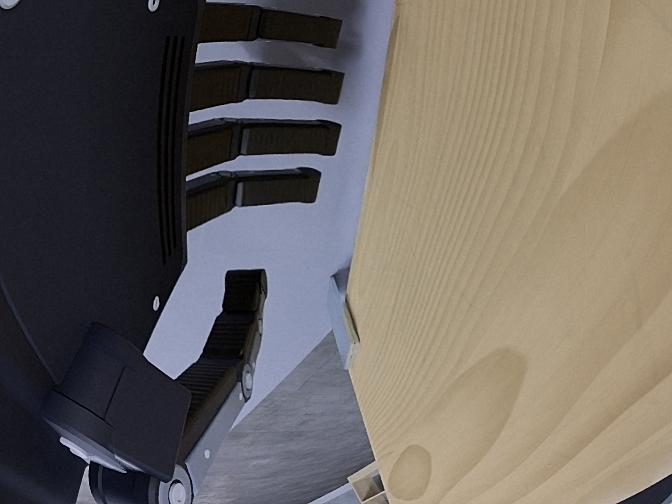

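Call:
move(
  arm1={"target": [-0.3700, -0.5070, 0.373, 0.2015, 0.9480, 0.2408, 0.0512], "speed": 0.1},
  cameras=[],
)

Call:
move(
  arm1={"target": [-0.3470, -0.5500, 0.375, 0.2015, 0.9480, 0.2408, 0.0512], "speed": 0.06},
  cameras=["arm1_cam_wrist"],
)

Scene clock: 2246.03 s.
Joint torques (N m): arm1=[-0.32 -15.33 4.94 -0.72 0.35 0.17] | arm2=[2.61 -20.84 -5.53 -4.48 -2.44 0.11] | arm3=[-0.38 -23.41 4.56 -3.45 0.59 0] | arm4=[-0.56 -13.16 7.5 0.43 0.11 0.22]
Motor temperatures (°C): arm1=[33 43 34 31 33 29] | arm2=[31 47 37 31 43 33] | arm3=[33 47 34 31 33 31] | arm4=[33 38 42 32 30 31]
Heat: arm1: hottest joint2_rad 43 °C; arm2: hottest joint2_rad 47 °C; arm3: hottest joint2_rad 47 °C; arm4: hottest joint3_rad 42 °C.
move: arm1 done
Joint velocities: within noise
arm1.joint_positions: joint1_rad=+0.060 joint2_rad=+2.805 joint3_rad=+1.810 joint4_rad=-0.932 joint5_rad=+0.198 joint6_rad=-0.508 hand_little=+0.280 hand_ring=+0.280 hand_middle=+0.280 hand_index=+0.280 hand_thumb_turn=+1.000 hand_thumb_bend=-0.100 hand_force_limit=+1.000 hand_speed=-0.300
arm1.joint_status: not commanded
arm1.hand_stopped_by: target,target,target,target,target,target
arm1.little_load_n: 0.0
arm1.ring_load_n: 0.0
arm1.middle_load_n: 0.0
arm1.index_load_n: 0.0
arm1.thumb_bend_load_n: 0.0
arm1.thumb_turn_load_n: 0.0
arm1.hand: x=-0.3677 y=-0.5104 z=+0.3779 quat_wxyz=(+0.201, +0.948, +0.244, +0.048) (m; scene frame)
arm1.hand_target: x=-0.3707 y=-0.5072 z=+0.3734 quat_wxyz=(+0.201, +0.948, +0.241, +0.051) (m; scene frame)
arm1.hand_status: done (0.006 m and 0.6 deg from the pose sent, 0.021 m and 0.7 deg at the start)
arm2, arm3: as last shown
arm2.middle_load_n: 7.0
arm3.ring_load_n: 6.5
arm3.thumb_bend_load_n: 0.0
arm4.joint_positions: joint1_rad=+0.293 joint2_rad=+1.597 joint3_rad=+1.202 joint4_rad=-1.194 joint5_rad=-0.004 joint6_rad=+0.781 hand_little=+0.320 hand_ring=+0.320 hand_middle=+0.320 hand_index=+0.320 hand_thumb_turn=+1.000 hand_thumb_bend=+1.000 hand_force_limit=+0.950 hand_speed=+0.200
arm4.joint_status: not commanded
arm4.hand_stopped_by: target,target,target,target,target,target
arm4.little_load_n: 0.0
arm4.ring_load_n: 0.0
arm4.middle_load_n: 0.0
arm4.index_load_n: 0.0
arm4.thumb_bend_load_n: 0.0
arm4.thumb_turn_load_n: 0.5
arm4.hand: x=-0.4873 y=-0.0751 z=+0.8526 quat_wxyz=(+0.003, +0.422, -0.907, -0.001) (m; scene frame)
arm4.hand_target: x=-0.4848 y=-0.0739 z=+0.8557 quat_wxyz=(-0.007, +0.417, -0.909, +0.004) (m; scene frame)
arm4.hand_status: not commanded
pictures: none
No camera images: "cameras" was empty.

Scene clock: 2247.37 s.
Joint torques (N m): arm1=[-3.78 -17.26 1.95 -0.5 0.61 -0.23] | arm2=[2.61 -20.89 -5.52 -4.49 -2.44 0.11] | arm3=[-0.32 -23.18 4.36 -3.47 0.59 0.1] | arm4=[-0.67 -13.1 7.46 0.42 0.12 0.23]
Motor temperatures (°C): arm1=[33 43 34 31 33 29] | arm2=[31 47 37 31 43 33] | arm3=[33 48 34 31 33 31] | arm4=[33 38 42 32 30 31]
Heat: arm1: hottest joint2_rad 43 °C; arm2: hottest joint2_rad 47 °C; arm3: hottest joint2_rad 48 °C; arm4: hottest joint3_rad 42 °C.
move: arm1 off_target
Joint velocities: within noise
arm1.joint_positions: joint1_rad=+0.048 joint2_rad=+2.779 joint3_rad=+1.667 joint4_rad=-0.814 joint5_rad=+0.207 joint6_rad=-0.507 hand_little=+0.280 hand_ring=+0.280 hand_middle=+0.280 hand_index=+0.280 hand_thumb_turn=+1.000 hand_thumb_bend=-0.100 hand_force_limit=+1.000 hand_speed=-0.300
arm1.joint_status: not commanded
arm1.hand_stopped_by: target,target,target,target,target,target
arm1.little_load_n: 0.0
arm1.ring_load_n: 0.0
arm1.middle_load_n: 3.5
arm1.index_load_n: 0.0
arm1.thumb_bend_load_n: 0.0
arm1.thumb_turn_load_n: 0.0
arm1.hand: x=-0.3626 y=-0.5512 z=+0.3662 quat_wxyz=(+0.202, +0.949, +0.238, +0.051) (m; scene frame)
arm1.hand_target: x=-0.3480 y=-0.5499 z=+0.3753 quat_wxyz=(+0.201, +0.949, +0.237, +0.052) (m; scene frame)
arm1.hand_status: off_target (0.018 m and 0.3 deg from the pose sent, 0.045 m and 0.6 deg at the start)
arm2, arm3, arm4: as last shown
arm2.middle_load_n: 7.5
arm2.index_load_n: 11.0
arm2.thumb_bend_load_n: -0.5
arm2.hand_target: x=+0.0493 y=-0.7498 z=+0.4785 quat_wxyz=(+0.167, +0.983, -0.067, +0.033) (m; scene frame)
arm4.thumb_turn_load_n: -0.5
pictures: arm1_cam_wrist

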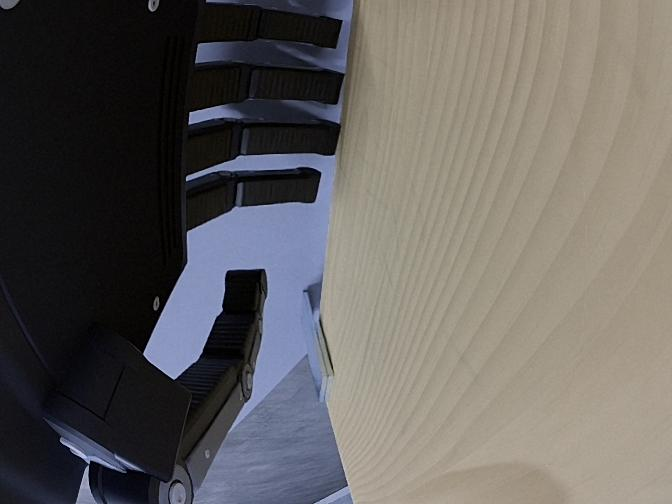

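Call:
move(
  arm1={"target": [-0.3600, -0.5300, 0.360, 0.2015, 0.9480, 0.2408, 0.0512], "speed": 0.06},
  cameras=[],
)

Call:
move(
  arm1={"target": [-0.3430, -0.5560, 0.355, 0.2015, 0.9480, 0.2408, 0.0512], "speed": 0.05},
  cameras=["arm1_cam_wrist"],
)

Scene clock: 2252.33 s.
Joint torques (N m): arm1=[-1.49 -14.27 4.19 -0.91 0.24 -0.05] | arm2=[2.55 -20.84 -5.55 -4.48 -2.44 0.11] | arm3=[-0.32 -23.12 4.63 -3.33 0.6 0.04] | arm4=[-0.62 -13.1 7.47 0.43 0.11 0.22]
Motor temperatures (°C): arm1=[33 42 34 31 33 29] | arm2=[31 47 37 31 44 33] | arm3=[33 48 34 31 33 31] | arm4=[33 38 42 32 30 31]
Heat: arm1: hottest joint2_rad 42 °C; arm2: hottest joint2_rad 47 °C; arm3: hottest joint2_rad 48 °C; arm4: hottest joint3_rad 42 °C.
move: arm1 done
Joint velocities: within noise
arm1.joint_positions: joint1_rad=+0.044 joint2_rad=+2.803 joint3_rad=+1.747 joint4_rad=-0.854 joint5_rad=+0.207 joint6_rad=-0.508 hand_little=+0.280 hand_ring=+0.280 hand_middle=+0.280 hand_index=+0.280 hand_thumb_turn=+1.000 hand_thumb_bend=-0.100 hand_force_limit=+1.000 hand_speed=-0.300
arm1.joint_status: not commanded
arm1.hand_stopped_by: target,target,target,target,target,target
arm1.little_load_n: 0.0
arm1.ring_load_n: 0.0
arm1.middle_load_n: 0.0
arm1.index_load_n: 0.0
arm1.thumb_bend_load_n: 0.0
arm1.thumb_turn_load_n: 0.0
arm1.hand: x=-0.3599 y=-0.5278 z=+0.3643 quat_wxyz=(+0.195, +0.950, +0.237, +0.053) (m; scene frame)
arm1.hand_target: x=-0.3595 y=-0.5305 z=+0.3597 quat_wxyz=(+0.202, +0.948, +0.240, +0.051) (m; scene frame)
arm1.hand_status: done (0.005 m and 1.0 deg from the pose sent, 0.022 m and 0.3 deg at the start)
arm2, arm3, arm4: as last shown
arm2.thumb_bend_load_n: 0.0
arm3.little_load_n: 7.5
arm3.ring_load_n: 6.0
arm4.index_load_n: 0.5
arm4.thumb_turn_load_n: 0.0
pictures: none
No camera images: "cameras" was empty.

Scene clock: 2253.57 s.
Joint torques (N m): arm1=[-1.2 -15.91 2.63 -0.05 0.39 -0.11] | arm2=[2.61 -20.84 -5.53 -4.51 -2.44 0.11] | arm3=[-0.79 -23.59 4.44 -3.38 0.61 0.03] | arm4=[-0.62 -13.1 7.46 0.42 0.11 0.22]
Motor temperatures (°C): arm1=[33 42 34 31 33 29] | arm2=[31 47 37 31 44 33] | arm3=[33 48 34 31 33 31] | arm4=[33 38 42 32 30 31]
Heat: arm1: hottest joint2_rad 42 °C; arm2: hottest joint2_rad 47 °C; arm3: hottest joint2_rad 48 °C; arm4: hottest joint3_rad 42 °C.
move: arm1 done
Joint velocities: within noise
arm1.joint_positions: joint1_rad=+0.014 joint2_rad=+2.803 joint3_rad=+1.674 joint4_rad=-0.800 joint5_rad=+0.217 joint6_rad=-0.533 hand_little=+0.280 hand_ring=+0.280 hand_middle=+0.280 hand_index=+0.280 hand_thumb_turn=+1.000 hand_thumb_bend=-0.100 hand_force_limit=+1.000 hand_speed=-0.300
arm1.joint_status: not commanded
arm1.hand_stopped_by: target,target,target,target,target,target
arm1.little_load_n: 0.0
arm1.ring_load_n: 0.0
arm1.middle_load_n: 0.0
arm1.index_load_n: 0.5
arm1.thumb_bend_load_n: 0.0
arm1.thumb_turn_load_n: 0.5
arm1.hand: x=-0.3457 y=-0.5594 z=+0.3554 quat_wxyz=(+0.206, +0.949, +0.235, +0.049) (m; scene frame)
arm1.hand_target: x=-0.3405 y=-0.5561 z=+0.3554 quat_wxyz=(+0.201, +0.949, +0.238, +0.051) (m; scene frame)
arm1.hand_status: done (0.004 m and 0.9 deg from the pose sent, 0.034 m and 1.0 deg at the start)
arm2, arm3, arm4: as last shown
arm2.index_load_n: 11.5
arm3.little_load_n: 7.0
arm3.thumb_turn_load_n: 0.5
arm4.index_load_n: 0.0
arm4.thumb_turn_load_n: -0.5
pictures: arm1_cam_wrist

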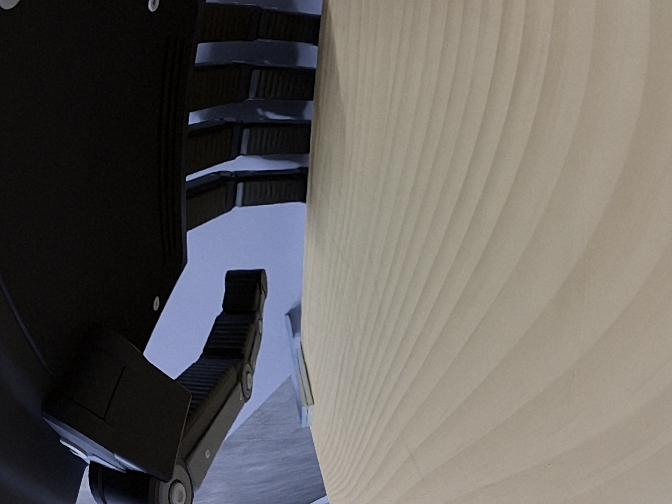

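Call:
move(
  arm1={"target": [-0.3360, -0.5690, 0.355, 0.2015, 0.9480, 0.2408, 0.0512], "speed": 0.05},
  cameras=[],
)

Call:
move(
  arm1={"joints": {"hand_little": -0.03, "hand_ring": -0.03, "hand_middle": -0.03, "hand_index": -0.03, "hand_force_limit": 1.0, "hand_speed": -0.7}},
  cameras=["arm1_cam_wrist"],
)

Scene clock: 2256.83 s.
Joint torques (N m): arm1=[-2.26 -16.32 2.32 -0.02 0.41 -0.11] | arm2=[2.61 -20.89 -5.5 -4.49 -2.44 0.11] | arm3=[0.15 -24.12 4.6 -3.4 0.62 0.01] | arm4=[-0.62 -13.1 7.47 0.4 0.12 0.22]
Motor temperatures (°C): arm1=[33 42 34 31 33 29] | arm2=[31 47 37 31 44 33] | arm3=[33 49 34 31 33 31] | arm4=[33 38 42 32 30 31]
Heat: arm1: hottest joint2_rad 42 °C; arm2: hottest joint2_rad 47 °C; arm3: hottest joint2_rad 49 °C; arm4: hottest joint3_rad 42 °C.
move: arm1 off_target
Joint velocities: within noise
arm1.joint_positions: joint1_rad=+0.012 joint2_rad=+2.803 joint3_rad=+1.626 joint4_rad=-0.763 joint5_rad=+0.221 joint6_rad=-0.548 hand_little=+0.280 hand_ring=+0.280 hand_middle=+0.280 hand_index=+0.280 hand_thumb_turn=+1.000 hand_thumb_bend=-0.100 hand_force_limit=+1.000 hand_speed=-0.300
arm1.joint_status: not commanded
arm1.hand_stopped_by: target,target,target,target,target,target
arm1.little_load_n: 0.0
arm1.ring_load_n: 0.5
arm1.middle_load_n: 0.0
arm1.index_load_n: 0.0
arm1.thumb_bend_load_n: 0.0
arm1.thumb_turn_load_n: 0.0
arm1.hand: x=-0.3448 y=-0.5784 z=+0.3503 quat_wxyz=(+0.212, +0.945, +0.242, +0.048) (m; scene frame)
arm1.hand_target: x=-0.3377 y=-0.5692 z=+0.3552 quat_wxyz=(+0.202, +0.947, +0.243, +0.052) (m; scene frame)
arm1.hand_status: off_target (0.014 m and 1.4 deg from the pose sent, 0.014 m and 0.9 deg at the start)
arm2, arm3, arm4: as last shown
arm2.middle_load_n: 8.0
arm3.little_load_n: 7.5
arm3.ring_load_n: 6.5
arm3.thumb_turn_load_n: 0.0
arm4.thumb_turn_load_n: 0.0
pictures: none
No camera images: "cameras" was empty.

Scene clock: 2257.70 s.
Joint torques (N m): arm1=[-2.2 -16.85 2.47 -0.85 0.61 -0.1] | arm2=[2.49 -20.84 -5.53 -4.49 -2.44 0.11] | arm3=[0.15 -23.65 4.55 -3.45 0.63 0.05] | arm4=[-0.62 -13.04 7.47 0.42 0.12 0.22]
Motor temperatures (°C): arm1=[33 42 34 31 33 29] | arm2=[31 47 37 31 44 33] | arm3=[33 49 34 31 33 31] | arm4=[33 38 42 32 30 31]
Heat: arm1: hottest joint2_rad 42 °C; arm2: hottest joint2_rad 47 °C; arm3: hottest joint2_rad 49 °C; arm4: hottest joint3_rad 42 °C.
move: arm1 off_target
Joint velocities: within noise
arm1.joint_positions: joint1_rad=+0.015 joint2_rad=+2.808 joint3_rad=+1.625 joint4_rad=-0.742 joint5_rad=+0.215 joint6_rad=-0.557 hand_little=-0.030 hand_ring=-0.027 hand_middle=+0.008 hand_index=+0.063 hand_thumb_turn=+1.000 hand_thumb_bend=-0.100 hand_force_limit=+1.000 hand_speed=-0.700
arm1.joint_status: hand_middle off_target (ended at +0.008, target -0.030); hand_index off_target (ended at +0.063, target -0.030); the others done
arm1.hand_stopped_by: target,force,force,force,target,target
arm1.little_load_n: 0.0
arm1.ring_load_n: 10.0
arm1.middle_load_n: 0.5
arm1.index_load_n: 0.0
arm1.thumb_bend_load_n: 0.0
arm1.thumb_turn_load_n: 0.0
arm1.hand: x=-0.3464 y=-0.5767 z=+0.3451 quat_wxyz=(+0.205, +0.946, +0.247, +0.047) (m; scene frame)
arm1.hand_target: x=-0.3387 y=-0.5681 z=+0.3550 quat_wxyz=(+0.201, +0.946, +0.248, +0.051) (m; scene frame)
arm1.hand_status: not commanded
arm2, arm3, arm4: as last shown
arm2.joint_positions: joint1_rad=+0.318 joint2_rad=+2.657 joint3_rad=+1.102 joint4_rad=-0.314 joint5_rad=-0.025 joint6_rad=+0.497 hand_little=-0.050 hand_ring=-0.049 hand_middle=-0.049 hand_index=-0.046 hand_thumb_turn=+1.000 hand_thumb_bend=+1.000 hand_force_limit=+1.000 hand_speed=-0.700
arm2.middle_load_n: 7.5
arm2.index_load_n: 11.0
arm2.hand: x=+0.0704 y=-0.7433 z=+0.4239 quat_wxyz=(+0.140, +0.986, -0.072, +0.050) (m; scene frame)
arm2.hand_target: x=+0.0492 y=-0.7499 z=+0.4785 quat_wxyz=(+0.167, +0.983, -0.066, +0.033) (m; scene frame)
arm3.joint_positions: joint1_rad=+0.494 joint2_rad=+2.889 joint3_rad=+1.939 joint4_rad=-0.780 joint5_rad=+0.023 joint6_rad=-0.768 hand_little=+0.001 hand_ring=+0.001 hand_middle=+0.000 hand_index=+0.001 hand_thumb_turn=+1.000 hand_thumb_bend=+1.000 hand_force_limit=+1.000 hand_speed=-0.700
arm3.ring_load_n: 6.0
arm3.thumb_bend_load_n: -0.5
arm3.hand: x=+0.5690 y=-0.3721 z=+0.4250 quat_wxyz=(-0.053, -0.071, -0.994, -0.062) (m; scene frame)
arm3.hand_target: x=+0.5475 y=-0.3795 z=+0.4756 quat_wxyz=(-0.048, -0.077, -0.994, -0.068) (m; scene frame)
arm4.thumb_bend_load_n: -0.5
pictures: arm1_cam_wrist

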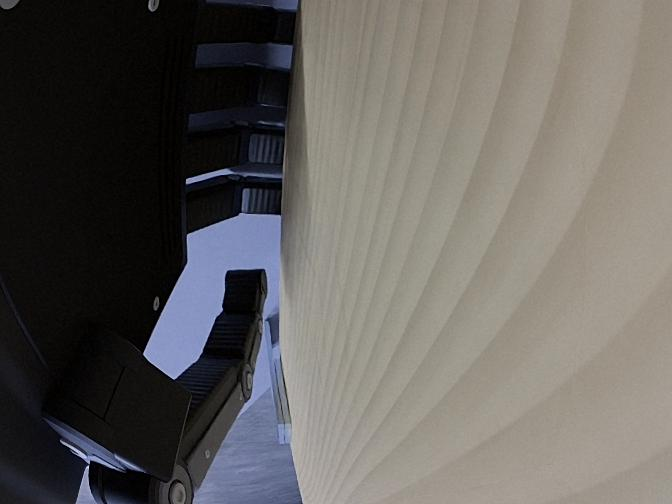

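Call:
move(
  arm1={"target": [-0.3390, -0.5640, 0.4350, 0.2015, 0.9480, 0.2408, 0.0512], "speed": 0.05},
  cameras=["arm1_cam_wrist", "cam_low"],
)

Scene clock: 2261.77 s.
Joint torques (N m): arm1=[-2.43 -23.47 1.37 -3.38 1.37 0.24] | arm2=[2.08 -19.6 -4.86 -3.59 -1.96 0.29] | arm3=[-1.2 -24.23 4.59 -3.44 0.56 0.29] | arm4=[-0.56 -13.1 7.49 0.46 0.11 0.22]
Motor temperatures (°C): arm1=[33 43 34 31 33 29] | arm2=[31 47 37 31 44 33] | arm3=[33 50 34 31 34 31] | arm4=[33 38 42 32 30 31]
Heat: arm1: hottest joint2_rad 43 °C; arm2: hottest joint2_rad 47 °C; arm3: hottest joint2_rad 50 °C; arm4: hottest joint3_rad 42 °C.
move: arm1 off_target
Joint velocities: within noise
arm1.joint_positions: joint1_rad=+0.015 joint2_rad=+2.740 joint3_rad=+1.513 joint4_rad=-0.733 joint5_rad=+0.195 joint6_rad=-0.576 hand_little=-0.030 hand_ring=-0.027 hand_middle=+0.009 hand_index=+0.063 hand_thumb_turn=+1.000 hand_thumb_bend=-0.100 hand_force_limit=+1.000 hand_speed=-0.700
arm1.joint_status: not commanded
arm1.hand_stopped_by: target,force,force,force,target,target
arm1.little_load_n: 0.5
arm1.ring_load_n: 17.0
arm1.middle_load_n: 7.5
arm1.index_load_n: 0.0
arm1.thumb_bend_load_n: 0.0
arm1.thumb_turn_load_n: 0.0
arm1.hand: x=-0.3515 y=-0.6048 z=+0.3697 quat_wxyz=(+0.218, +0.941, +0.255, +0.029) (m; scene frame)
arm1.hand_target: x=-0.3396 y=-0.5673 z=+0.4280 quat_wxyz=(+0.201, +0.948, +0.241, +0.051) (m; scene frame)
arm1.hand_status: off_target (0.078 m and 3.6 deg from the pose sent, 0.091 m and 1.0 deg at the start)
arm2.joint_positions: joint1_rad=+0.324 joint2_rad=+2.639 joint3_rad=+1.095 joint4_rad=-0.340 joint5_rad=-0.039 joint6_rad=+0.479 hand_little=-0.050 hand_ring=-0.049 hand_middle=-0.049 hand_index=-0.048 hand_thumb_turn=+1.000 hand_thumb_bend=+1.000 hand_force_limit=+1.000 hand_speed=-0.700
arm2.joint_status: not commanded
arm2.hand_stopped_by: target,target,target,target,target,target
arm2.little_load_n: 3.5
arm2.ring_load_n: 5.5
arm2.middle_load_n: 4.0
arm2.index_load_n: 5.0
arm2.thumb_bend_load_n: 0.0
arm2.thumb_turn_load_n: 0.0
arm2.hand: x=+0.0677 y=-0.7464 z=+0.4335 quat_wxyz=(+0.149, +0.986, -0.061, +0.046) (m; scene frame)
arm2.hand_target: x=+0.0486 y=-0.7498 z=+0.4789 quat_wxyz=(+0.167, +0.983, -0.066, +0.032) (m; scene frame)
arm2.hand_status: not commanded
arm3.joint_positions: joint1_rad=+0.494 joint2_rad=+2.891 joint3_rad=+1.939 joint4_rad=-0.778 joint5_rad=+0.021 joint6_rad=-0.798 hand_little=+0.001 hand_ring=+0.001 hand_middle=+0.001 hand_index=+0.001 hand_thumb_turn=+1.000 hand_thumb_bend=+1.000 hand_force_limit=+1.000 hand_speed=-0.700
arm3.joint_status: not commanded
arm3.hand_stopped_by: target,target,target,target,target,target
arm3.little_load_n: 5.0
arm3.ring_load_n: 7.0
arm3.middle_load_n: 4.5
arm3.index_load_n: 5.0
arm3.thumb_bend_load_n: 0.0
arm3.thumb_turn_load_n: 0.0
arm3.hand: x=+0.5678 y=-0.3709 z=+0.4239 quat_wxyz=(-0.055, -0.056, -0.995, -0.061) (m; scene frame)
arm3.hand_target: x=+0.5479 y=-0.3794 z=+0.4746 quat_wxyz=(-0.048, -0.077, -0.994, -0.067) (m; scene frame)
arm3.hand_status: not commanded
arm4: as last shown
arm4.ring_load_n: 0.5
arm4.thumb_bend_load_n: 0.0
pictures: arm1_cam_wrist, cam_low

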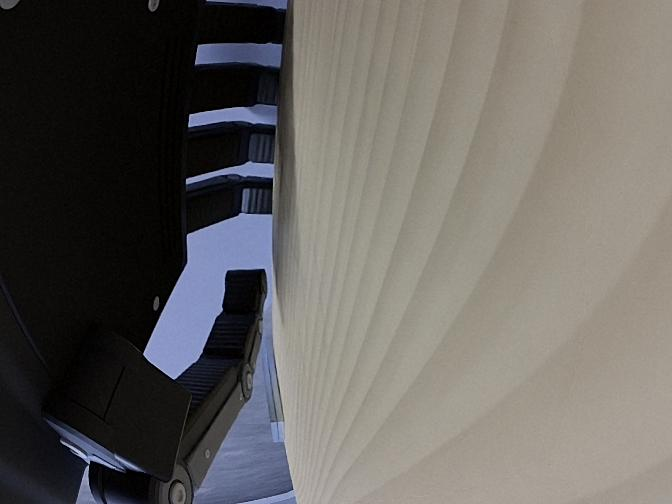

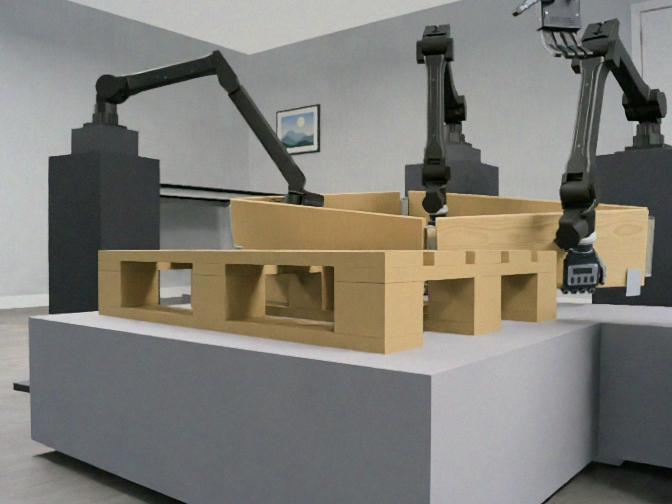

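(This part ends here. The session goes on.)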